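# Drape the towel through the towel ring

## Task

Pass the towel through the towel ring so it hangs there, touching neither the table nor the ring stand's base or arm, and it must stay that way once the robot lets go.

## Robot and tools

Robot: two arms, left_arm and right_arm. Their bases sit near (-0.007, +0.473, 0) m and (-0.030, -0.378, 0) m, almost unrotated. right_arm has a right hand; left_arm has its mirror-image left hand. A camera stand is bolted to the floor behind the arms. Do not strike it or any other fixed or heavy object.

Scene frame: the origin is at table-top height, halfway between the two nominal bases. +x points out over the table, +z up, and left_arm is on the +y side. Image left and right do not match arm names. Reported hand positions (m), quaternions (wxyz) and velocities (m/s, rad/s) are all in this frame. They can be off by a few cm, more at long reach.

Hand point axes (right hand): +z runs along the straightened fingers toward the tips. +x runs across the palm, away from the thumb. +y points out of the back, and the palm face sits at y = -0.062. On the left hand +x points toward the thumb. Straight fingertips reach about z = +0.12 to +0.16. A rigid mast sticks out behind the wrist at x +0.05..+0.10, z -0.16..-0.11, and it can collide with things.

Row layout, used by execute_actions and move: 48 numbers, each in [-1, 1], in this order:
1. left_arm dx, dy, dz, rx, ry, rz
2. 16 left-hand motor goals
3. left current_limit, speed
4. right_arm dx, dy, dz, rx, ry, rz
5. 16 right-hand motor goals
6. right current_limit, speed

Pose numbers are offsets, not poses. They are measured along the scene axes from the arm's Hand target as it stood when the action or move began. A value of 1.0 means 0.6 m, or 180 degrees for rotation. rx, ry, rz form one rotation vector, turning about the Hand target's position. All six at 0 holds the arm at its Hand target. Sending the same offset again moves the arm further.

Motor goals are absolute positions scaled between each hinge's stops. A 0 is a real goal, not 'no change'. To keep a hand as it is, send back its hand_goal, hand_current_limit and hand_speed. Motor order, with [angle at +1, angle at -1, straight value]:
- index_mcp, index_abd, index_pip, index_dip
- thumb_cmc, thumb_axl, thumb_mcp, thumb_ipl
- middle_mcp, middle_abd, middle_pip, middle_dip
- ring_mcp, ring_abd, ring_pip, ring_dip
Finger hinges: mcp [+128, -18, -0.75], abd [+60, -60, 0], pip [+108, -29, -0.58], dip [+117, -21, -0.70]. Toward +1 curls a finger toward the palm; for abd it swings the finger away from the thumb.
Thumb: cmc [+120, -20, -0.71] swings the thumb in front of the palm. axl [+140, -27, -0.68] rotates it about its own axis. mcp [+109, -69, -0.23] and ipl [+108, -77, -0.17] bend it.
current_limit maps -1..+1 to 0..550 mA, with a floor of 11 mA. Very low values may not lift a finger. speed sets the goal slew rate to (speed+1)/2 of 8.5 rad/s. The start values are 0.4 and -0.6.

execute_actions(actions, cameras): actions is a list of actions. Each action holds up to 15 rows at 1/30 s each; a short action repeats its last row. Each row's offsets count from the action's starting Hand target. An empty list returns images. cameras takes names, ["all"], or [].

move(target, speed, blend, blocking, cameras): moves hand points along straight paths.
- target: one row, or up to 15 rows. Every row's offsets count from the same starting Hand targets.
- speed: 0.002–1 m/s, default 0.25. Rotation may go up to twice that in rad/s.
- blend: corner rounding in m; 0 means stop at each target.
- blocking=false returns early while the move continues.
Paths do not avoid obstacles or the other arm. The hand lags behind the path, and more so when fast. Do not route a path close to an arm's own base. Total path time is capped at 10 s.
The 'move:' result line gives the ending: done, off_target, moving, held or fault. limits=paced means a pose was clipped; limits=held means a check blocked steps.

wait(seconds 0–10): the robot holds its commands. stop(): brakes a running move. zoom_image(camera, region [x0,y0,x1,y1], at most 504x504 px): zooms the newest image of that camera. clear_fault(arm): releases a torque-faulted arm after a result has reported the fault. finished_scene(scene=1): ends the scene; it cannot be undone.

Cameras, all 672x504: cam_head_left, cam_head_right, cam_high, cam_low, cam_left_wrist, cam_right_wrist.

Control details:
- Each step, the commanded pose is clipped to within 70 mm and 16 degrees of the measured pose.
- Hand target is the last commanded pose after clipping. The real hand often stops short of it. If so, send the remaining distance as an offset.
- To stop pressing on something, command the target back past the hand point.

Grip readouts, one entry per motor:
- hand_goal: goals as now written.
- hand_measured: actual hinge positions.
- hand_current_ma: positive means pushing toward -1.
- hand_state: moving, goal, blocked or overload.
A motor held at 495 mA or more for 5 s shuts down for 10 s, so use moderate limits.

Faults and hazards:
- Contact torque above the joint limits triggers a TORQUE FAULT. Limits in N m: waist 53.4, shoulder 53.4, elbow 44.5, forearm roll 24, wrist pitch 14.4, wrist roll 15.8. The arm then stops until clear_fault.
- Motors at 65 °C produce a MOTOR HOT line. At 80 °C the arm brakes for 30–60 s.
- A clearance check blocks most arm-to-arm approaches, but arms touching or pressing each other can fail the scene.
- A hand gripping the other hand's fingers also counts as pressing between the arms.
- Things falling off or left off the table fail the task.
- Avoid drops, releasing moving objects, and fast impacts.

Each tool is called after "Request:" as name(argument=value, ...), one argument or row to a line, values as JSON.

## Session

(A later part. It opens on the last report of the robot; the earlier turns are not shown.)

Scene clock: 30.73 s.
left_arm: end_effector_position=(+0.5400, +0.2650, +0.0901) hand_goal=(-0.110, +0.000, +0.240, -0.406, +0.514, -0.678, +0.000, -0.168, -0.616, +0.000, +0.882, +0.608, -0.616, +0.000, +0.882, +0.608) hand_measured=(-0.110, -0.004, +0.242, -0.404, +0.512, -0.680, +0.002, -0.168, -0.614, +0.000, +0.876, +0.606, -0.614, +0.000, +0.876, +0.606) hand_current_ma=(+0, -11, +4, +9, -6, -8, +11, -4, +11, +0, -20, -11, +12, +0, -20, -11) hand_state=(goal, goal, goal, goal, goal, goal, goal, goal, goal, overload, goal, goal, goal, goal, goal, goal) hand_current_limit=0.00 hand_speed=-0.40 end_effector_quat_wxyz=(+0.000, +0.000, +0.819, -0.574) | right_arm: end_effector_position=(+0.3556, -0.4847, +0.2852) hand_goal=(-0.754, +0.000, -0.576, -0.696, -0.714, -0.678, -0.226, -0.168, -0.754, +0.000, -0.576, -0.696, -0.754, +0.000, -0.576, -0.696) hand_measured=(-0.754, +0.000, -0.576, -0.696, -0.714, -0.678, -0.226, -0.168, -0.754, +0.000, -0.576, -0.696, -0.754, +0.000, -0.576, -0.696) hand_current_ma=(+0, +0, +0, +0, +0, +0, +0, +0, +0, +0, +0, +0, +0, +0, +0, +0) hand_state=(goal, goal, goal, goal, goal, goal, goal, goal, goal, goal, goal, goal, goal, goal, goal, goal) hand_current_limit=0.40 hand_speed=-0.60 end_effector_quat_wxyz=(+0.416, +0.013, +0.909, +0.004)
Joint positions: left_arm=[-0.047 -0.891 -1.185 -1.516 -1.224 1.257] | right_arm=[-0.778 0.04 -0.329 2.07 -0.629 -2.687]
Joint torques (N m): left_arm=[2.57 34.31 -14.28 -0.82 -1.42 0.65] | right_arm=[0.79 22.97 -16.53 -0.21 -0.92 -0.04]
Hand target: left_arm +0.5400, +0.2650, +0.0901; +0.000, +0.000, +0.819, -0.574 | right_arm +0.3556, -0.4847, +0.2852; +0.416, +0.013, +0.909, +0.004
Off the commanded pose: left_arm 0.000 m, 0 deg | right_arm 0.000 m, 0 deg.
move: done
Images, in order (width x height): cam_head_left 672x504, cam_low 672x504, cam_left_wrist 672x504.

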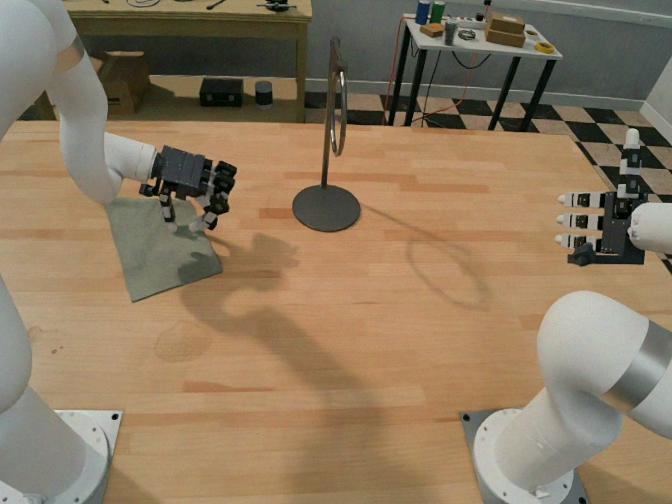

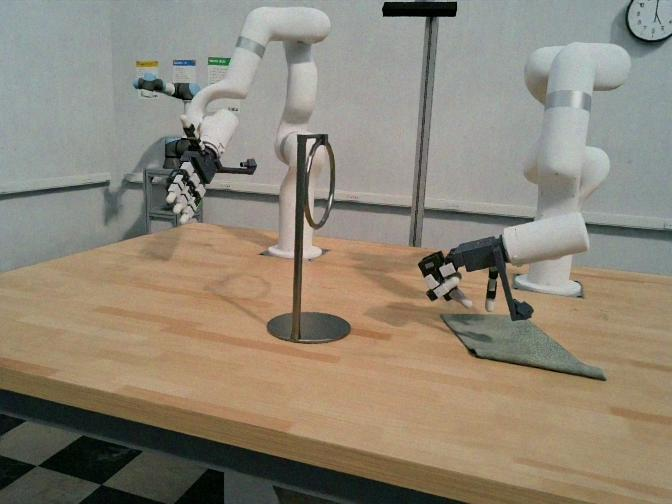

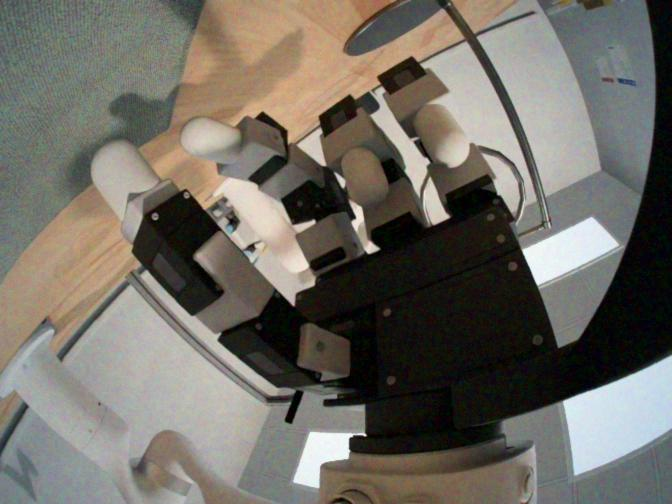

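Request:
move(
  target=[0, 0, -0.0733, 0, 0, 0, -0.110, 0, 0.241, -0.406, 0.514, -0.678, 0.0, -0.168, -0.616, 0, 0.883, 0.609, -0.616, 0, 0.883, 0.609, 0.0, -0.4, 0, 0, 0, 0, 0, 0, -0.754, 0, -0.576, -0.696, -0.714, -0.678, -0.226, -0.168, -0.754, 0, -0.576, -0.696, -0.754, 0, -0.576, -0.696, 0.4, -0.6],
  speed=0.1,
  cameras=["cam_head_left","cam_low"],
)

Request:
zoom_image(
  camera="cam_head_left",
  region=[120, 170, 250, 310],
)

Request:
zoom_image(
  camera="cam_low",
  region=[400, 240, 560, 380],
)

Scene clock: 32.07 s.
left_arm: end_effector_position=(+0.5400, +0.2650, +0.0461) hand_goal=(-0.110, +0.000, +0.240, -0.406, +0.514, -0.678, +0.000, -0.168, -0.616, +0.000, +0.882, +0.608, -0.616, +0.000, +0.882, +0.608) hand_measured=(-0.110, -0.004, +0.242, -0.404, +0.512, -0.680, +0.002, -0.168, -0.614, +0.000, +0.876, +0.606, -0.612, +0.000, +0.876, +0.606) hand_current_ma=(+1, -11, +4, +9, -6, -8, +11, -4, +12, +0, -20, -11, +13, +0, -20, -11) hand_state=(goal, goal, goal, goal, goal, goal, goal, goal, goal, overload, goal, goal, goal, goal, goal, goal) hand_current_limit=0.00 hand_speed=-0.40 end_effector_quat_wxyz=(+0.000, +0.000, +0.819, -0.574) | right_arm: end_effector_position=(+0.3556, -0.4847, +0.2852) hand_goal=(-0.754, +0.000, -0.576, -0.696, -0.714, -0.678, -0.226, -0.168, -0.754, +0.000, -0.576, -0.696, -0.754, +0.000, -0.576, -0.696) hand_measured=(-0.754, +0.000, -0.576, -0.696, -0.714, -0.678, -0.226, -0.168, -0.754, +0.000, -0.576, -0.696, -0.754, +0.000, -0.576, -0.696) hand_current_ma=(+0, +0, +0, +0, +0, +0, +0, +0, +0, +0, +0, +0, +0, +0, +0, +0) hand_state=(goal, goal, goal, goal, goal, goal, goal, goal, goal, goal, goal, goal, goal, goal, goal, goal) hand_current_limit=0.40 hand_speed=-0.60 end_effector_quat_wxyz=(+0.416, +0.013, +0.909, +0.004)
Joint positions: left_arm=[-0.047 -0.984 -1.221 -1.537 -1.221 1.318] | right_arm=[-0.778 0.04 -0.329 2.07 -0.629 -2.687]
Joint torques (N m): left_arm=[-4.74 27.81 -17.84 -0.53 -0.79 0.64] | right_arm=[-0.2 23.25 -17.21 0.26 -0.99 -0.04]
Hand target: left_arm +0.5400, +0.2650, +0.0461; +0.000, +0.000, +0.819, -0.574 | right_arm +0.3556, -0.4847, +0.2852; +0.416, +0.013, +0.909, +0.004
Off the commanded pose: left_arm 0.000 m, 0 deg | right_arm 0.000 m, 0 deg.
move: done
Images, in order (width x height): cam_head_left 672x504, cam_low 672x504.

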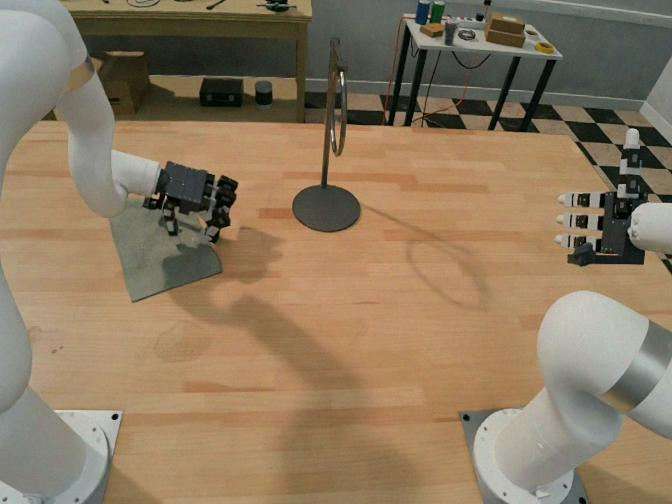

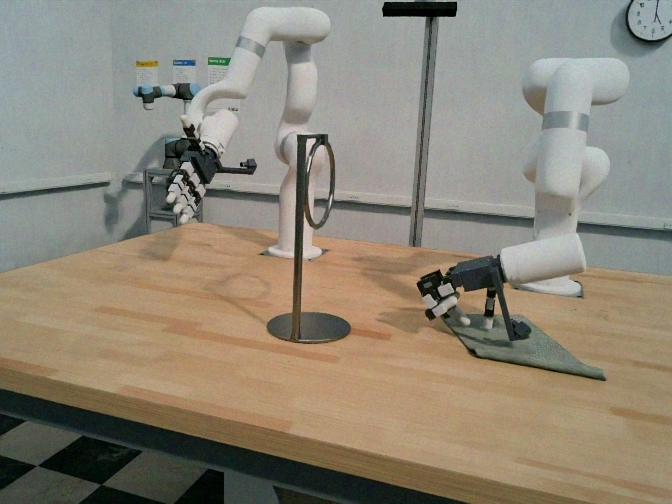

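Scaled by 3.600 from the camera's 672x504 image, which has a finer 960x720 frame.

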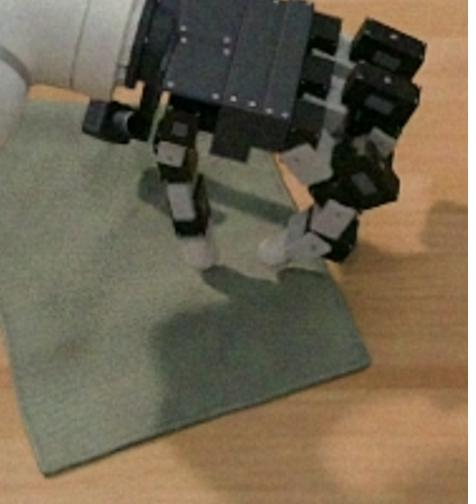

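Scaled by 3.150 from the camera's 672x504 image, which has a finer 960x720 frame.

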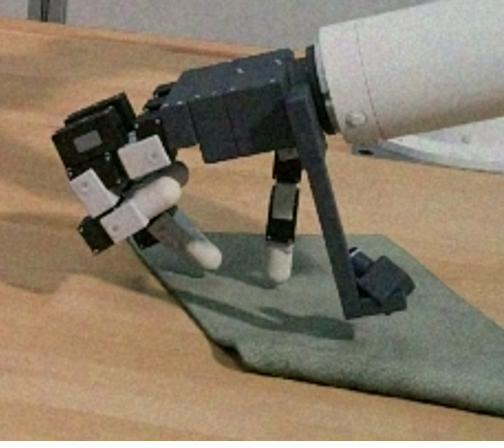

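Request:
move(
  target=[0, 0, -0.005, 0, 0, 0, -0.110, 0, 0.241, -0.406, 0.514, -0.678, 0.0, -0.168, -0.616, 0, 0.883, 0.609, -0.616, 0, 0.883, 0.609, 0.0, -0.4, 0, 0, 0, 0, 0, 0, -0.754, 0, -0.576, -0.696, -0.714, -0.678, -0.226, -0.168, -0.754, 0, -0.576, -0.696, -0.754, 0, -0.576, -0.696, 0.4, -0.6],
  speed=0.03,
)

Scene clock: 33.03 s.
left_arm: end_effector_position=(+0.5400, +0.2650, +0.0431) hand_goal=(-0.110, +0.000, +0.240, -0.406, +0.514, -0.678, +0.000, -0.168, -0.616, +0.000, +0.882, +0.608, -0.616, +0.000, +0.882, +0.608) hand_measured=(-0.110, -0.004, +0.242, -0.404, +0.512, -0.680, +0.002, -0.168, -0.614, +0.000, +0.876, +0.606, -0.612, +0.000, +0.876, +0.606) hand_current_ma=(+1, -11, +4, +9, -6, -8, +11, -4, +12, +0, -20, -11, +13, +0, -20, -11) hand_state=(goal, goal, goal, goal, goal, goal, goal, goal, goal, overload, goal, goal, goal, goal, goal, goal) hand_current_limit=0.00 hand_speed=-0.40 end_effector_quat_wxyz=(+0.000, +0.000, +0.819, -0.574) | right_arm: end_effector_position=(+0.3556, -0.4847, +0.2852) hand_goal=(-0.754, +0.000, -0.576, -0.696, -0.714, -0.678, -0.226, -0.168, -0.754, +0.000, -0.576, -0.696, -0.754, +0.000, -0.576, -0.696) hand_measured=(-0.754, +0.000, -0.576, -0.696, -0.714, -0.678, -0.226, -0.168, -0.754, +0.000, -0.576, -0.696, -0.754, +0.000, -0.576, -0.696) hand_current_ma=(+0, +0, +0, +0, +0, +0, +0, +0, +0, +0, +0, +0, +0, +0, +0, +0) hand_state=(goal, goal, goal, goal, goal, goal, goal, goal, goal, goal, goal, goal, goal, goal, goal, goal) hand_current_limit=0.40 hand_speed=-0.60 end_effector_quat_wxyz=(+0.416, +0.013, +0.909, +0.004)
Joint positions: left_arm=[-0.047 -0.99 -1.223 -1.538 -1.221 1.322] | right_arm=[-0.778 0.04 -0.329 2.07 -0.629 -2.687]
Joint torques (N m): left_arm=[-4.6 30.19 -18.3 -0.8 -0.58 0.75] | right_arm=[0.64 23.73 -17.02 -0.59 -1 -0.08]
Hand target: left_arm +0.5400, +0.2650, +0.0431; +0.000, +0.000, +0.819, -0.574 | right_arm +0.3556, -0.4847, +0.2852; +0.416, +0.013, +0.909, +0.004
Off the commanded pose: left_arm 0.000 m, 0 deg | right_arm 0.000 m, 0 deg.
move: done

Request:
move(
  target=[0, 0, -0.0033, 0, 0, 0, -0.110, 0, 0.241, -0.406, 0.514, -0.678, 0.0, -0.168, -0.616, 0, 0.883, 0.609, -0.616, 0, 0.883, 0.609, 0.0, -0.4, 0, 0, 0, 0, 0, 0, -0.754, 0, -0.576, -0.696, -0.714, -0.678, -0.226, -0.168, -0.754, 0, -0.576, -0.696, -0.754, 0, -0.576, -0.696, 0.4, -0.6],
  speed=0.02,
)

Scene clock: 33.93 s.
left_arm: end_effector_position=(+0.5400, +0.2650, +0.0411) hand_goal=(-0.110, +0.000, +0.240, -0.406, +0.514, -0.678, +0.000, -0.168, -0.616, +0.000, +0.882, +0.608, -0.616, +0.000, +0.882, +0.608) hand_measured=(-0.110, -0.004, +0.242, -0.404, +0.512, -0.680, +0.002, -0.168, -0.614, +0.000, +0.876, +0.606, -0.612, +0.000, +0.876, +0.606) hand_current_ma=(+1, -11, +4, +9, -6, -8, +11, -4, +12, +0, -20, -11, +13, +0, -20, -11) hand_state=(goal, goal, goal, goal, goal, goal, goal, goal, goal, overload, goal, goal, goal, goal, goal, goal) hand_current_limit=0.00 hand_speed=-0.40 end_effector_quat_wxyz=(+0.000, +0.000, +0.819, -0.574) | right_arm: end_effector_position=(+0.3556, -0.4847, +0.2852) hand_goal=(-0.754, +0.000, -0.576, -0.696, -0.714, -0.678, -0.226, -0.168, -0.754, +0.000, -0.576, -0.696, -0.754, +0.000, -0.576, -0.696) hand_measured=(-0.754, +0.000, -0.576, -0.696, -0.714, -0.678, -0.226, -0.168, -0.754, +0.000, -0.576, -0.696, -0.754, +0.000, -0.576, -0.696) hand_current_ma=(+0, +0, +0, +0, +0, +0, +0, +0, +0, +0, +0, +0, +0, +0, +0, +0) hand_state=(goal, goal, goal, goal, goal, goal, goal, goal, goal, goal, goal, goal, goal, goal, goal, goal) hand_current_limit=0.40 hand_speed=-0.60 end_effector_quat_wxyz=(+0.416, +0.013, +0.909, +0.004)
Joint positions: left_arm=[-0.047 -0.995 -1.225 -1.539 -1.221 1.325] | right_arm=[-0.778 0.04 -0.329 2.07 -0.629 -2.687]
Joint torques (N m): left_arm=[-3.71 30.89 -17.65 -0.62 -0.52 0.74] | right_arm=[0.04 21.59 -17.47 -0.44 -1.06 -0.05]
Hand target: left_arm +0.5400, +0.2650, +0.0411; +0.000, +0.000, +0.819, -0.574 | right_arm +0.3556, -0.4847, +0.2852; +0.416, +0.013, +0.909, +0.004
Off the commanded pose: left_arm 0.000 m, 0 deg | right_arm 0.000 m, 0 deg.
move: done

Request:
move(
  target=[0, 0, -0.0025, 0, 0, 0, -0.110, 0, 0.241, -0.406, 0.514, -0.678, 0.0, -0.168, -0.616, 0, 0.883, 0.609, -0.616, 0, 0.883, 0.609, 0.0, -0.4, 0, 0, 0, 0, 0, 0, -0.754, 0, -0.576, -0.696, -0.714, -0.678, -0.226, -0.168, -0.754, 0, -0.576, -0.696, -0.754, 0, -0.576, -0.696, 0.4, -0.6],
  speed=0.02,
)

Request:
move(
  target=[0, 0, -0.0017, 0, 0, 0, -0.110, 0, 0.241, -0.406, 0.514, -0.678, 0.0, -0.168, -0.616, 0, 0.883, 0.609, -0.616, 0, 0.883, 0.609, 0.0, -0.4, 0, 0, 0, 0, 0, 0, -0.754, 0, -0.576, -0.696, -0.714, -0.678, -0.226, -0.168, -0.754, 0, -0.576, -0.696, -0.754, 0, -0.576, -0.696, 0.4, -0.6],
  speed=0.02,
  cameras=["cam_head_left","cam_low"],
)

Request:
zoom_image(
  camera="cam_low",
  region=[400, 240, 560, 380],
)

Scene clock: 35.20 s.
left_arm: end_effector_position=(+0.5400, +0.2650, +0.0396) hand_goal=(-0.110, +0.000, +0.240, -0.406, +0.514, -0.678, +0.000, -0.168, -0.616, +0.000, +0.882, +0.608, -0.616, +0.000, +0.882, +0.608) hand_measured=(-0.110, -0.004, +0.242, -0.404, +0.512, -0.680, +0.002, -0.168, -0.614, +0.000, +0.876, +0.606, -0.612, +0.000, +0.876, +0.606) hand_current_ma=(+2, -11, +4, +9, -7, -8, +11, -3, +12, +0, -20, -11, +13, +0, -20, -11) hand_state=(goal, goal, goal, goal, goal, goal, goal, goal, goal, overload, goal, goal, goal, goal, goal, goal) hand_current_limit=0.00 hand_speed=-0.40 end_effector_quat_wxyz=(+0.000, +0.000, +0.819, -0.574) | right_arm: end_effector_position=(+0.3556, -0.4847, +0.2852) hand_goal=(-0.754, +0.000, -0.576, -0.696, -0.714, -0.678, -0.226, -0.168, -0.754, +0.000, -0.576, -0.696, -0.754, +0.000, -0.576, -0.696) hand_measured=(-0.754, +0.000, -0.576, -0.696, -0.714, -0.678, -0.226, -0.168, -0.754, +0.000, -0.576, -0.696, -0.754, +0.000, -0.576, -0.696) hand_current_ma=(+0, +0, +0, +0, +0, +0, +0, +0, +0, +0, +0, +0, +0, +0, +0, +0) hand_state=(goal, goal, goal, goal, goal, goal, goal, goal, goal, goal, goal, goal, goal, goal, goal, goal) hand_current_limit=0.40 hand_speed=-0.60 end_effector_quat_wxyz=(+0.416, +0.013, +0.909, +0.004)
Joint positions: left_arm=[-0.047 -0.998 -1.227 -1.54 -1.221 1.327] | right_arm=[-0.778 0.04 -0.329 2.07 -0.629 -2.687]
Joint torques (N m): left_arm=[-3.87 26.88 -15.69 -0.33 -0.35 0.9] | right_arm=[-0.75 23.48 -18.28 -0.34 -1.06 0.08]
Hand target: left_arm +0.5400, +0.2650, +0.0396; +0.000, +0.000, +0.819, -0.574 | right_arm +0.3556, -0.4847, +0.2852; +0.416, +0.013, +0.909, +0.004
Off the commanded pose: left_arm 0.000 m, 0 deg | right_arm 0.000 m, 0 deg.
move: done

Scene clock: 35.90 s.
left_arm: end_effector_position=(+0.5400, +0.2650, +0.0386) hand_goal=(-0.110, +0.000, +0.240, -0.406, +0.514, -0.678, +0.000, -0.168, -0.616, +0.000, +0.882, +0.608, -0.616, +0.000, +0.882, +0.608) hand_measured=(-0.108, -0.004, +0.244, -0.404, +0.510, -0.680, +0.002, -0.168, -0.614, +0.000, +0.876, +0.606, -0.612, +0.000, +0.876, +0.606) hand_current_ma=(+5, -11, +15, +9, -15, -8, +11, -1, +12, +0, -20, -11, +13, +0, -20, -11) hand_state=(goal, goal, goal, goal, goal, goal, goal, goal, goal, overload, goal, goal, goal, goal, goal, goal) hand_current_limit=0.00 hand_speed=-0.40 end_effector_quat_wxyz=(+0.000, +0.000, +0.819, -0.574) | right_arm: end_effector_position=(+0.3556, -0.4847, +0.2852) hand_goal=(-0.754, +0.000, -0.576, -0.696, -0.714, -0.678, -0.226, -0.168, -0.754, +0.000, -0.576, -0.696, -0.754, +0.000, -0.576, -0.696) hand_measured=(-0.754, +0.000, -0.576, -0.696, -0.714, -0.678, -0.226, -0.168, -0.754, +0.000, -0.576, -0.696, -0.754, +0.000, -0.576, -0.696) hand_current_ma=(+0, +0, +0, +0, +0, +0, +0, +0, +0, +0, +0, +0, +0, +0, +0, +0) hand_state=(goal, goal, goal, goal, goal, goal, goal, goal, goal, goal, goal, goal, goal, goal, goal, goal) hand_current_limit=0.40 hand_speed=-0.60 end_effector_quat_wxyz=(+0.416, +0.013, +0.909, +0.004)
Joint positions: left_arm=[-0.047 -1 -1.228 -1.54 -1.221 1.328] | right_arm=[-0.778 0.04 -0.329 2.07 -0.629 -2.687]
Joint torques (N m): left_arm=[-3.93 21.46 -12.53 0.04 -0.03 1.63] | right_arm=[0.43 21.88 -17.36 -0.06 -0.88 -0.02]
Hand target: left_arm +0.5400, +0.2650, +0.0386; +0.000, +0.000, +0.819, -0.574 | right_arm +0.3556, -0.4847, +0.2852; +0.416, +0.013, +0.909, +0.004
Off the commanded pose: left_arm 0.000 m, 0 deg | right_arm 0.000 m, 0 deg.
move: done
Images, in order (width x height): cam_head_left 672x504, cam_low 672x504.

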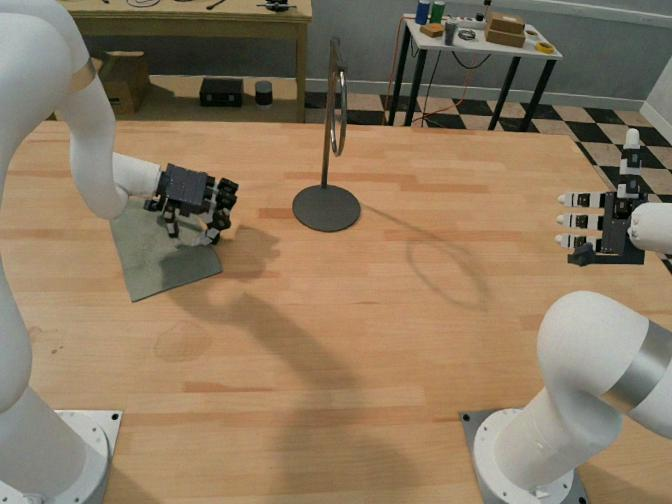

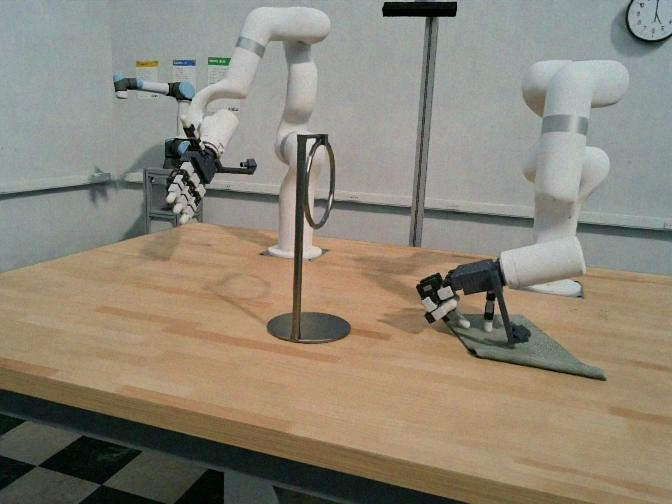

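Scaled by 3.150 from the camera's 672x504 image, which has a finer 960x720 frame.

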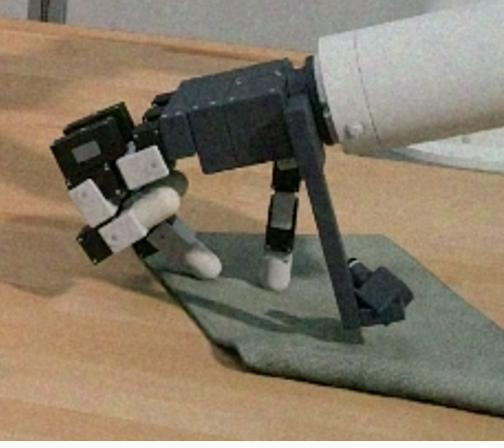

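Request:
move(
  target=[0, 0, 0, 0, 0, 0, 0.274, 0, -0.066, -0.406, 0.514, -0.678, 0.0, -0.168, -0.616, 0, 0.883, 0.609, -0.616, 0, 0.883, 0.609, 0.1, -0.85, 0, 0, 0, 0, 0, 0, -0.754, 0, -0.576, -0.696, -0.714, -0.678, -0.226, -0.168, -0.754, 0, -0.576, -0.696, -0.754, 0, -0.576, -0.696, 0.4, -0.6],
  speed=0.05,
  cameras=["cam_head_left","cam_low","cam_left_wrist"],
)

Request:
zoom_image(
  camera="cam_low",
  region=[400, 240, 560, 380],
)

Request:
zoom_image(
  camera="cam_head_left",
  region=[120, 170, 250, 310],
)

Scene clock: 37.53 s.
left_arm: end_effector_position=(+0.5400, +0.2650, +0.0386) hand_goal=(+0.274, +0.000, -0.066, -0.406, +0.514, -0.678, +0.000, -0.168, -0.616, +0.000, +0.882, +0.608, -0.616, +0.000, +0.882, +0.608) hand_measured=(+0.192, -0.004, -0.036, -0.392, +0.510, -0.680, -0.006, -0.168, -0.614, +0.000, +0.876, +0.606, -0.612, +0.000, +0.876, +0.606) hand_current_ma=(-302, -11, +129, +59, -16, -8, -26, +0, +12, +0, -20, -11, +13, +0, -20, -11) hand_state=(blocked, goal, blocked, goal, goal, goal, goal, goal, goal, overload, goal, goal, goal, goal, goal, goal) hand_current_limit=0.10 hand_speed=-0.85 end_effector_quat_wxyz=(+0.000, +0.000, +0.819, -0.574) | right_arm: end_effector_position=(+0.3556, -0.4847, +0.2852) hand_goal=(-0.754, +0.000, -0.576, -0.696, -0.714, -0.678, -0.226, -0.168, -0.754, +0.000, -0.576, -0.696, -0.754, +0.000, -0.576, -0.696) hand_measured=(-0.754, +0.000, -0.576, -0.696, -0.714, -0.678, -0.226, -0.168, -0.754, +0.000, -0.576, -0.696, -0.754, +0.000, -0.576, -0.696) hand_current_ma=(+0, +0, +0, +0, +0, +0, +0, +0, +0, +0, +0, +0, +0, +0, +0, +0) hand_state=(goal, goal, goal, goal, goal, goal, goal, goal, goal, goal, goal, goal, goal, goal, goal, goal) hand_current_limit=0.40 hand_speed=-0.60 end_effector_quat_wxyz=(+0.416, +0.013, +0.909, +0.004)
Joint positions: left_arm=[-0.047 -1 -1.228 -1.54 -1.221 1.328] | right_arm=[-0.778 0.04 -0.329 2.07 -0.629 -2.687]
Joint torques (N m): left_arm=[-0.18 21.6 -8.39 0.95 0.9 1.54] | right_arm=[-0.16 23.29 -16.9 -0.16 -0.86 -0.04]
Hand target: left_arm +0.5400, +0.2650, +0.0386; +0.000, +0.000, +0.819, -0.574 | right_arm +0.3556, -0.4847, +0.2852; +0.416, +0.013, +0.909, +0.004
Off the commanded pose: left_arm 0.000 m, 0 deg | right_arm 0.000 m, 0 deg.
move: done
Images, in order (width x height): cam_head_left 672x504, cam_low 672x504, cam_left_wrist 672x504.

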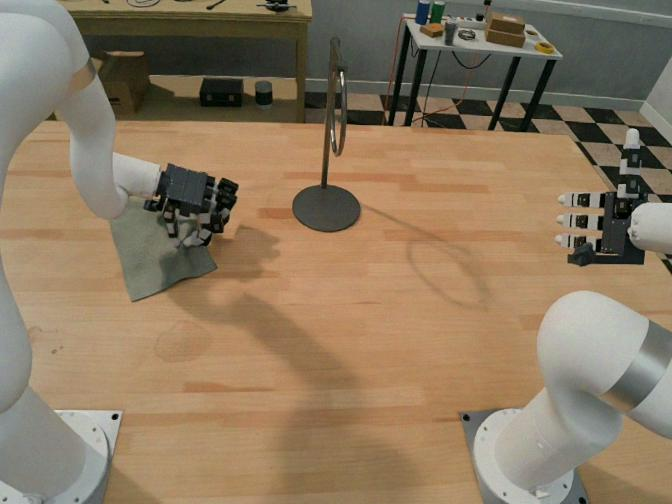

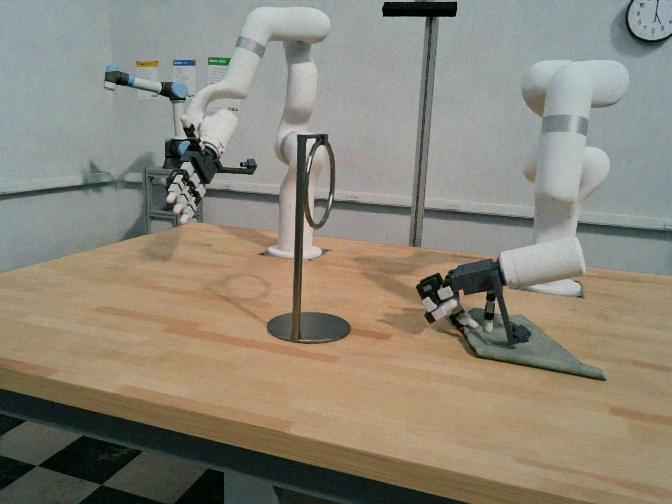

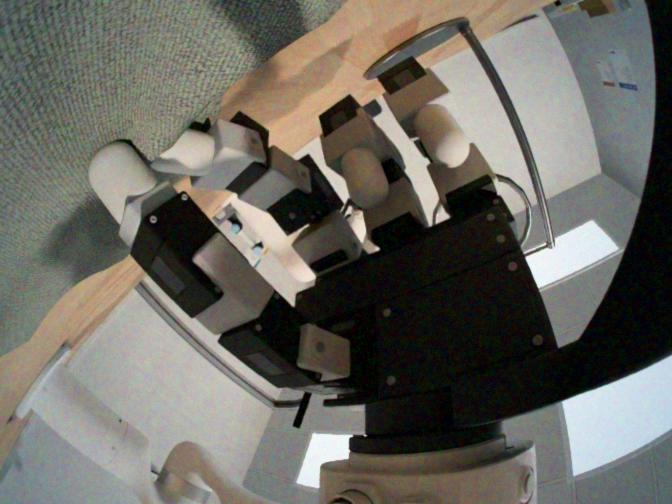

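Scaled by 3.150 from the camera's 672x504 image, which has a finer 960x720 frame.

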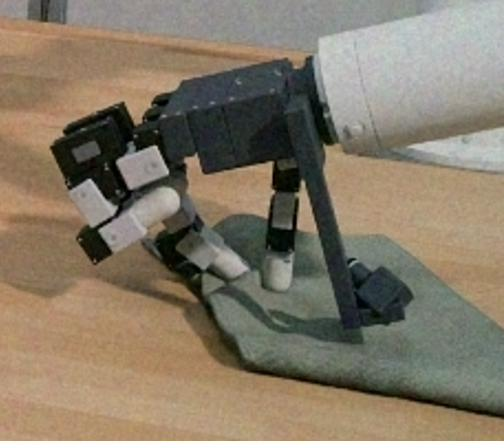

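Scaled by 3.600 from the camera's 672x504 image, which has a finer 960x720 frame.

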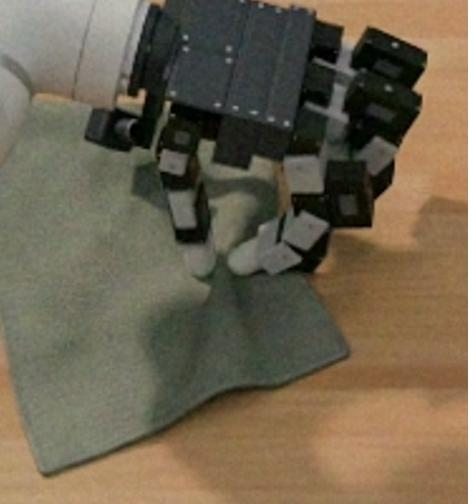

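Request:
move(
  target=[0, 0, 0.001, 0, 0, 0, 0.411, 0, 0.0, -0.35, 0.514, -0.678, 0.1, -0.168, -0.616, 0, 0.883, 0.609, -0.616, 0, 0.883, 0.609, 0.3, -0.85, 0, 0, 0, 0, 0, 0, -0.754, 0, -0.576, -0.696, -0.714, -0.678, -0.226, -0.168, -0.754, 0, -0.576, -0.696, -0.754, 0, -0.576, -0.696, 0.4, -0.6],
  speed=0.05,
  cameras=["cam_head_left","cam_low","cam_left_wrist"],
)

Request:
zoom_image(
  camera="cam_low",
  region=[400, 240, 560, 380],
)

Request:
zoom_image(
  camera="cam_head_left",
  region=[120, 170, 250, 310],
)

Scene clock: 38.53 s.
left_arm: end_effector_position=(+0.5400, +0.2650, +0.0391) hand_goal=(+0.410, +0.000, +0.000, -0.350, +0.514, -0.678, +0.100, -0.168, -0.616, +0.000, +0.882, +0.608, -0.616, +0.000, +0.882, +0.608) hand_measured=(+0.194, -0.004, -0.036, -0.362, +0.510, -0.680, +0.006, -0.180, -0.614, +0.000, +0.876, +0.606, -0.612, +0.000, +0.876, +0.606) hand_current_ma=(-357, -13, -159, -53, -13, -8, -358, -62, +12, +0, -20, -11, +13, +0, -20, -11) hand_state=(blocked, goal, blocked, goal, goal, goal, blocked, goal, goal, overload, goal, goal, goal, goal, goal, goal) hand_current_limit=0.30 hand_speed=-0.85 end_effector_quat_wxyz=(+0.000, +0.000, +0.819, -0.574) | right_arm: end_effector_position=(+0.3556, -0.4847, +0.2852) hand_goal=(-0.754, +0.000, -0.576, -0.696, -0.714, -0.678, -0.226, -0.168, -0.754, +0.000, -0.576, -0.696, -0.754, +0.000, -0.576, -0.696) hand_measured=(-0.754, +0.000, -0.576, -0.696, -0.714, -0.678, -0.226, -0.168, -0.754, +0.000, -0.576, -0.696, -0.754, +0.000, -0.576, -0.696) hand_current_ma=(+0, +0, +0, +0, +0, +0, +0, +0, +0, +0, +0, +0, +0, +0, +0, +0) hand_state=(goal, goal, goal, goal, goal, goal, goal, goal, goal, goal, goal, goal, goal, goal, goal, goal) hand_current_limit=0.40 hand_speed=-0.60 end_effector_quat_wxyz=(+0.416, +0.013, +0.909, +0.004)
Joint positions: left_arm=[-0.047 -0.999 -1.227 -1.54 -1.221 1.327] | right_arm=[-0.778 0.04 -0.329 2.07 -0.629 -2.687]
Joint torques (N m): left_arm=[3.38 30.57 -9.06 1.71 0.62 0.45] | right_arm=[-0.9 22.73 -17.24 0.28 -0.93 -0.07]
Hand target: left_arm +0.5400, +0.2650, +0.0392; +0.000, +0.000, +0.819, -0.574 | right_arm +0.3556, -0.4847, +0.2852; +0.416, +0.013, +0.909, +0.004
Off the commanded pose: left_arm 0.000 m, 0 deg | right_arm 0.000 m, 0 deg.
move: done
Images, in order (width x height): cam_head_left 672x504, cam_low 672x504, cam_left_wrist 672x504.

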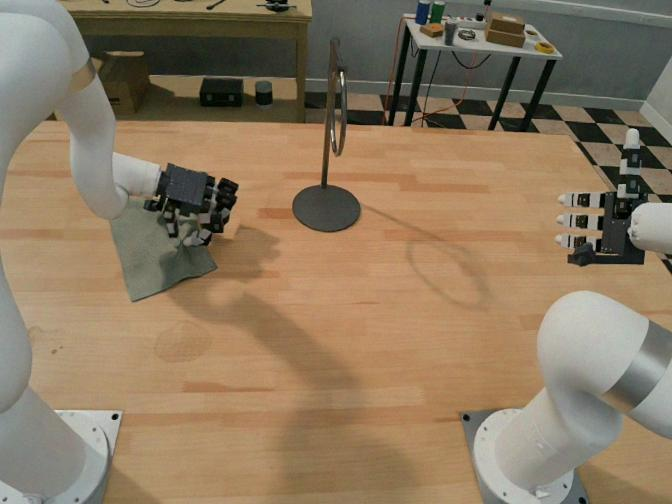

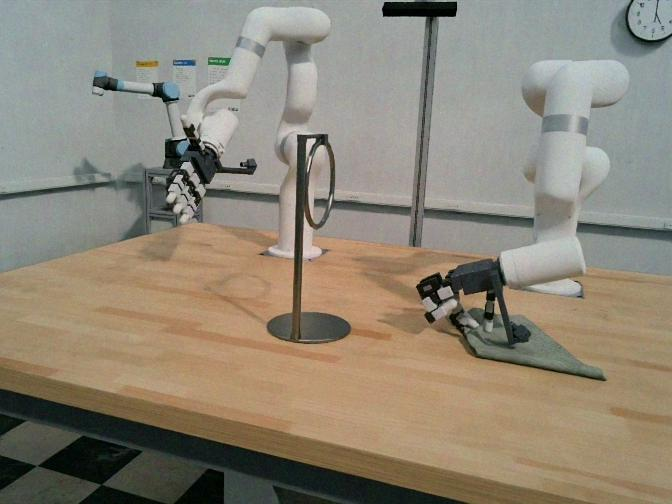

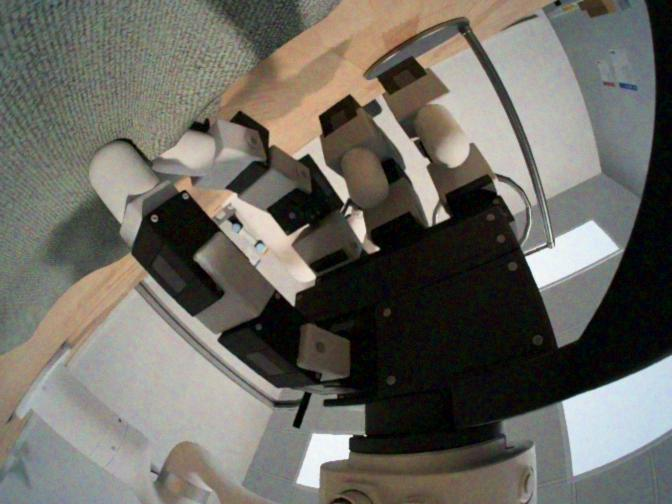

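Scaled by 3.150 from the camera's 672x504 image, which has a finer 960x720 frame.

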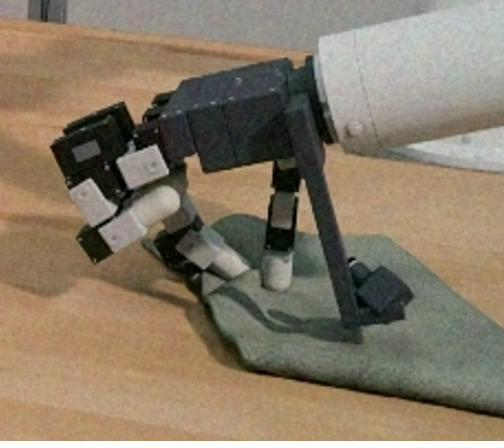

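Scaled by 3.600 from the camera's 672x504 image, which has a finer 960x720 frame.

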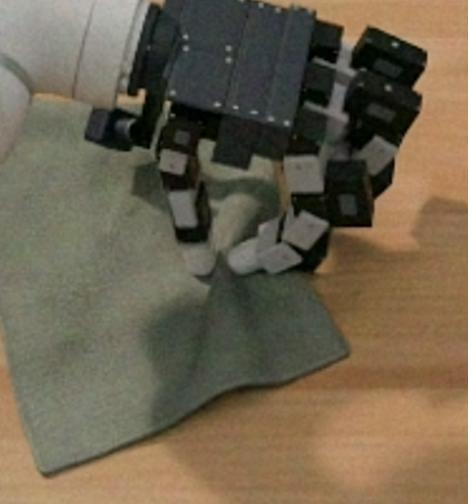

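Request:
move(
  target=[0, 0, 0.06, 0, 0, 0, 0.5, 0, 0.05, -0.3, 0.514, -0.678, 0.2, -0.12, -0.616, 0, 0.883, 0.609, -0.616, 0, 0.883, 0.609, 0.3, -0.85, 0, 0, 0, 0, 0, 0, -0.754, 0, -0.576, -0.696, -0.714, -0.678, -0.226, -0.168, -0.754, 0, -0.576, -0.696, -0.754, 0, -0.576, -0.696, 0.4, -0.6],
  speed=0.04,
  cameras=["cam_head_left","cam_low","cam_left_wrist"],
)

Request:
zoom_image(
  camera="cam_low",
  region=[400, 240, 560, 380],
)

Request:
zoom_image(
  camera="cam_head_left",
  region=[120, 170, 250, 310],
)

Scene clock: 40.80 s.
left_arm: end_effector_position=(+0.5400, +0.2650, +0.0751) hand_goal=(+0.500, +0.000, +0.050, -0.300, +0.514, -0.678, +0.200, -0.120, -0.616, +0.000, +0.882, +0.608, -0.616, +0.000, +0.882, +0.608) hand_measured=(+0.194, -0.004, -0.036, -0.330, +0.520, -0.678, +0.006, -0.174, -0.614, +0.000, +0.876, +0.606, -0.612, +0.000, +0.876, +0.606) hand_current_ma=(-358, -15, -357, -134, +23, -3, -357, -330, +12, +0, -20, -11, +13, +0, -20, -11) hand_state=(blocked, goal, blocked, blocked, goal, goal, blocked, blocked, goal, overload, goal, goal, goal, goal, goal, goal) hand_current_limit=0.30 hand_speed=-0.85 end_effector_quat_wxyz=(+0.000, +0.000, +0.819, -0.574) | right_arm: end_effector_position=(+0.3556, -0.4847, +0.2852) hand_goal=(-0.754, +0.000, -0.576, -0.696, -0.714, -0.678, -0.226, -0.168, -0.754, +0.000, -0.576, -0.696, -0.754, +0.000, -0.576, -0.696) hand_measured=(-0.754, +0.000, -0.576, -0.696, -0.714, -0.678, -0.226, -0.168, -0.754, +0.000, -0.576, -0.696, -0.754, +0.000, -0.576, -0.696) hand_current_ma=(+0, +0, +0, +0, +0, +0, +0, +0, +0, +0, +0, +0, +0, +0, +0, +0) hand_state=(goal, goal, goal, goal, goal, goal, goal, goal, goal, goal, goal, goal, goal, goal, goal, goal) hand_current_limit=0.40 hand_speed=-0.60 end_effector_quat_wxyz=(+0.416, +0.013, +0.909, +0.004)
Joint positions: left_arm=[-0.047 -0.922 -1.196 -1.523 -1.223 1.279] | right_arm=[-0.778 0.04 -0.329 2.07 -0.629 -2.687]
Joint torques (N m): left_arm=[-0.29 35.23 -13.6 1.04 -1.63 -0.28] | right_arm=[-0.78 22.83 -17.09 0.16 -0.89 -0.02]
Hand target: left_arm +0.5400, +0.2650, +0.0752; +0.000, +0.000, +0.819, -0.574 | right_arm +0.3556, -0.4847, +0.2852; +0.416, +0.013, +0.909, +0.004
Off the commanded pose: left_arm 0.000 m, 0 deg | right_arm 0.000 m, 0 deg.
move: done
Images, in order (width x height): cam_head_left 672x504, cam_low 672x504, cam_left_wrist 672x504.

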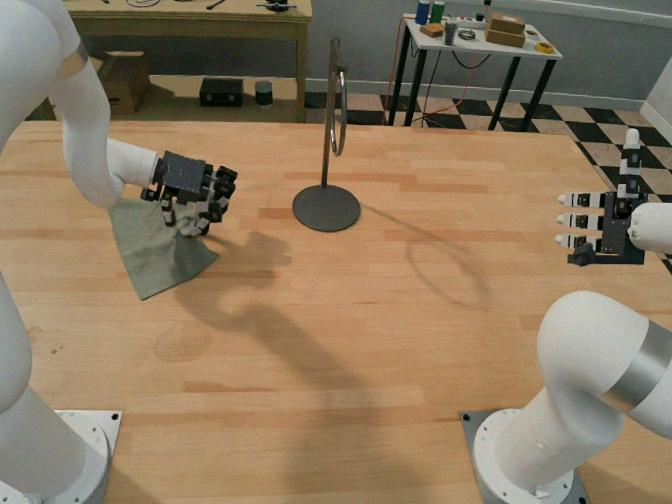

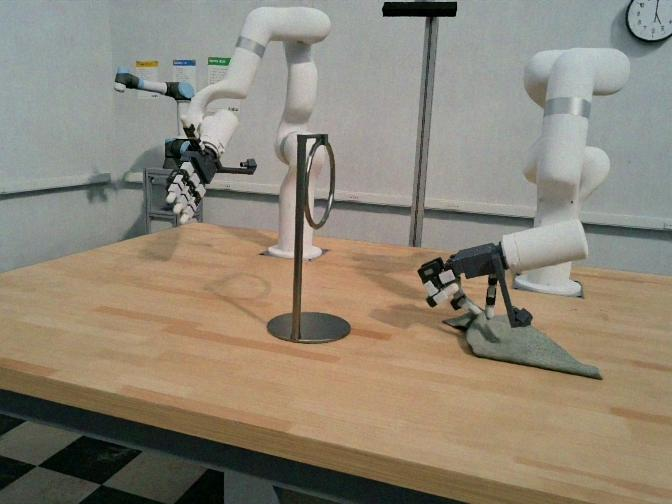

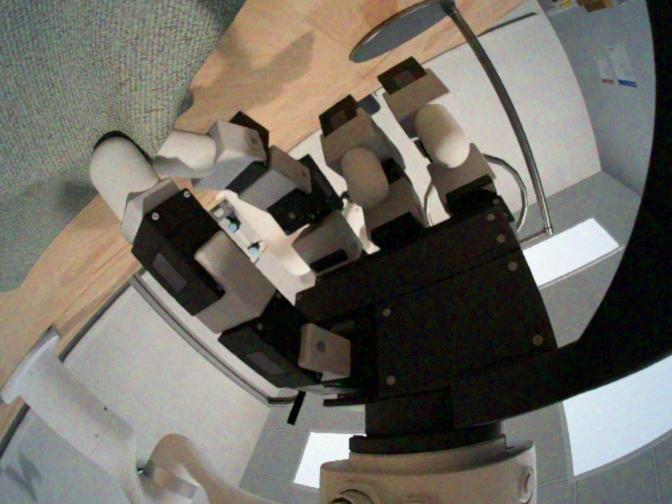

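Scaled by 3.150 from the camera's 672x504 image, which has a finer 960x720 frame.

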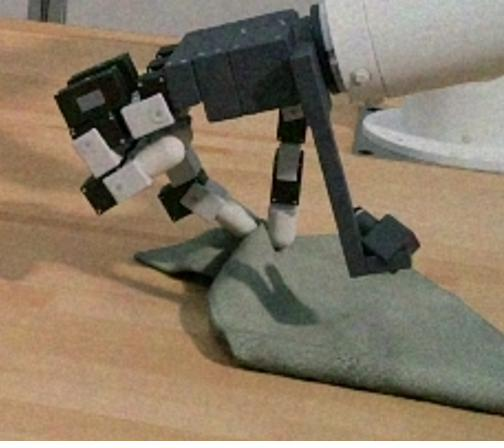

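Scaled by 3.600 from the camera's 672x504 image, which has a finer 960x720 frame.

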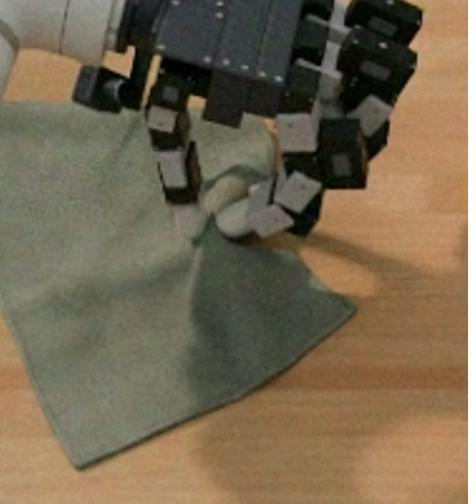

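Request:
move(
  target=[0, 0, 0.5, 0, 0, 0, 0.5, 0, 0.05, -0.3, 0.514, -0.678, 0.2, -0.12, -0.616, 0, 0.883, 0.609, -0.616, 0, 0.883, 0.609, 0.3, -0.85, 0, 0, 0, 0, 0, 0, -0.754, 0, -0.576, -0.696, -0.714, -0.678, -0.226, -0.168, -0.754, 0, -0.576, -0.696, -0.754, 0, -0.576, -0.696, 0.4, -0.6],
  speed=0.15,
  cameras=["all"],
)

Request:
zoom_image(
  camera="cam_low",
  region=[240, 100, 620, 380],
)

Request:
zoom_image(
  camera="cam_head_left",
  region=[100, 20, 380, 240],
)

Request:
zoom_image(
  camera="cam_high",
  region=[270, 20, 490, 270],
)

Scene clock: 43.80 s.
left_arm: end_effector_position=(+0.5400, +0.2650, +0.3751) hand_goal=(+0.500, +0.000, +0.050, -0.300, +0.514, -0.678, +0.200, -0.120, -0.616, +0.000, +0.882, +0.608, -0.616, +0.000, +0.882, +0.608) hand_measured=(+0.194, -0.004, -0.034, -0.330, +0.522, -0.678, +0.006, -0.174, -0.612, +0.000, +0.876, +0.606, -0.612, +0.000, +0.878, +0.606) hand_current_ma=(-358, -15, -357, -134, +33, +0, -358, -330, +12, +0, -20, -11, +13, +0, -19, -11) hand_state=(blocked, goal, blocked, blocked, goal, goal, blocked, blocked, goal, overload, goal, goal, goal, goal, goal, goal) hand_current_limit=0.30 hand_speed=-0.85 end_effector_quat_wxyz=(-0.001, +0.000, +0.819, -0.574) | right_arm: end_effector_position=(+0.3556, -0.4847, +0.2852) hand_goal=(-0.754, +0.000, -0.576, -0.696, -0.714, -0.678, -0.226, -0.168, -0.754, +0.000, -0.576, -0.696, -0.754, +0.000, -0.576, -0.696) hand_measured=(-0.754, +0.000, -0.576, -0.696, -0.714, -0.678, -0.226, -0.168, -0.754, +0.000, -0.576, -0.696, -0.754, +0.000, -0.576, -0.696) hand_current_ma=(+0, +0, +0, +0, +0, +0, +0, +0, +0, +0, +0, +0, +0, +0, +0, +0) hand_state=(goal, goal, goal, goal, goal, goal, goal, goal, goal, goal, goal, goal, goal, goal, goal, goal) hand_current_limit=0.40 hand_speed=-0.60 end_effector_quat_wxyz=(+0.416, +0.013, +0.909, +0.004)
Joint positions: left_arm=[-0.047 -0.424 -1.223 -1.351 -1.295 0.731] | right_arm=[-0.778 0.04 -0.329 2.07 -0.629 -2.687]
Joint torques (N m): left_arm=[3.48 29.97 -26.14 0.23 -1.41 -0.26] | right_arm=[-0.39 21.26 -17.79 -0.04 -1.06 -0.06]
Hand target: left_arm +0.5400, +0.2650, +0.3752; +0.000, +0.000, +0.819, -0.574 | right_arm +0.3556, -0.4847, +0.2852; +0.416, +0.013, +0.909, +0.004
Off the commanded pose: left_arm 0.000 m, 0 deg | right_arm 0.000 m, 0 deg.
move: done

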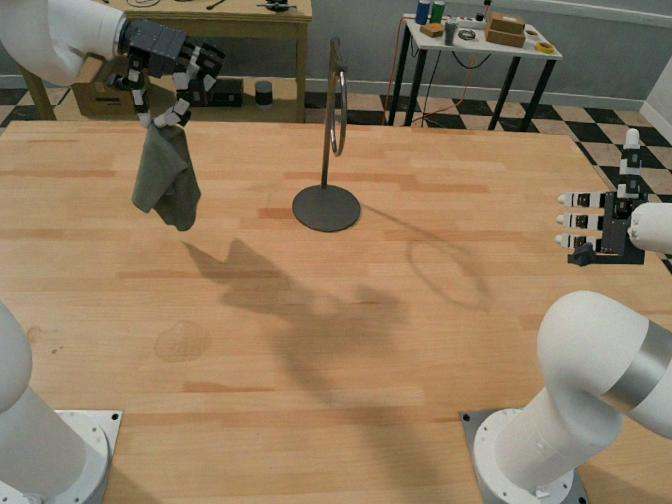

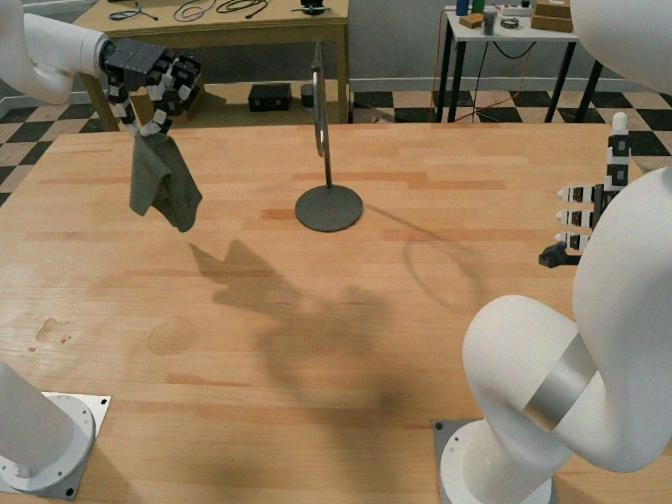

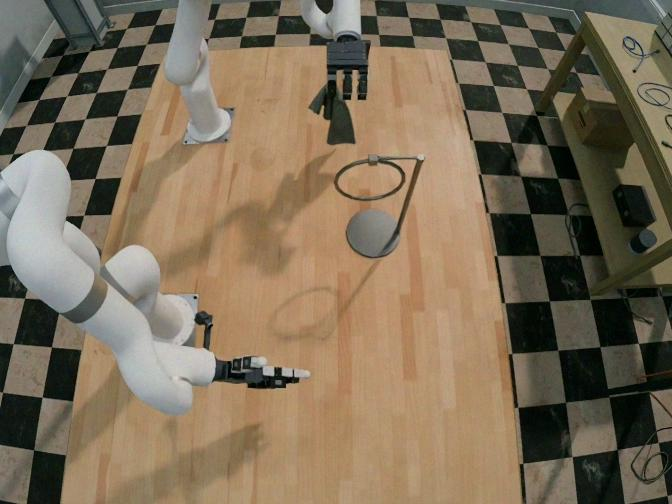

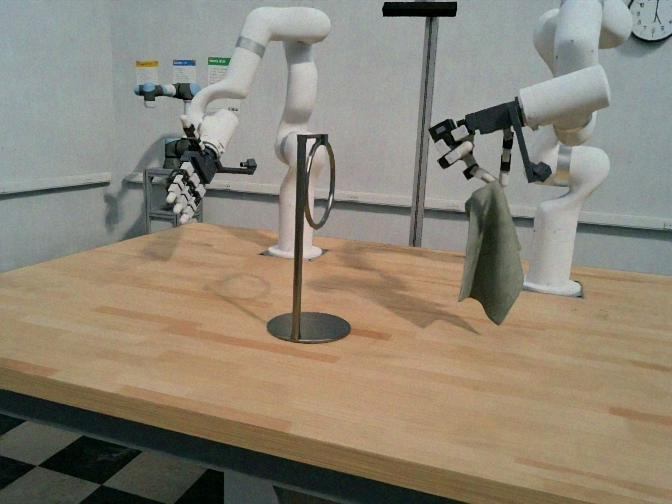

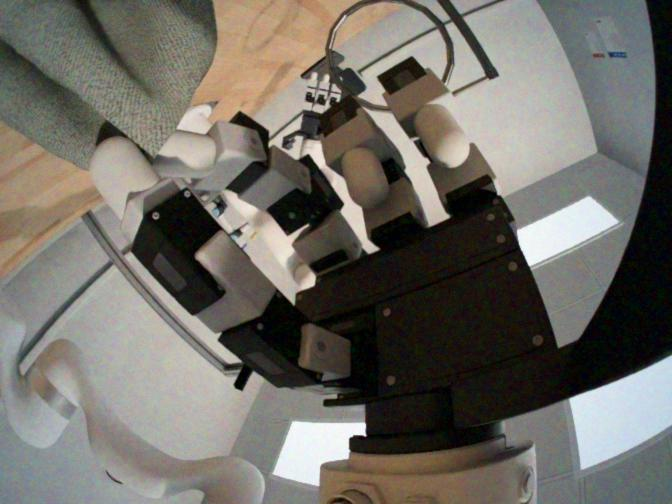

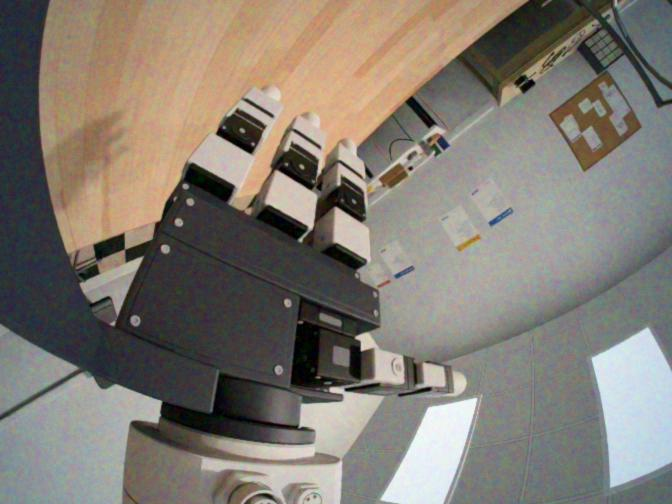

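Scaled by 1.326 from the camera's 672x504 image, which has a finer 960x720 frame.

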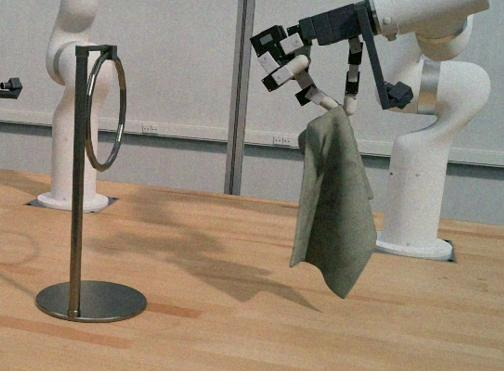

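Scaled by 1.800 from the camera's 672x504 image, which has a finer 960x720 frame.

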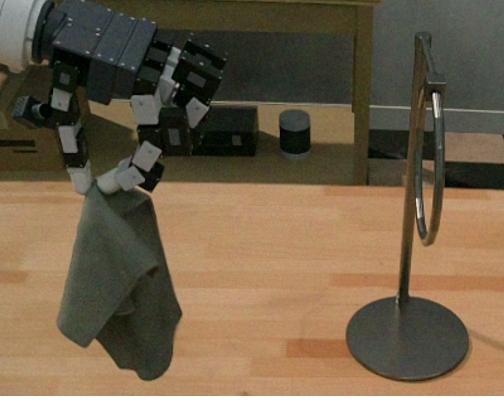

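Scaled by 2.016 from the camera's 672x504 image, which has a finer 960x720 frame.

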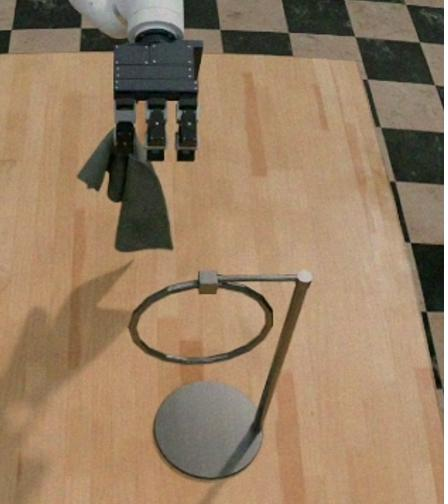

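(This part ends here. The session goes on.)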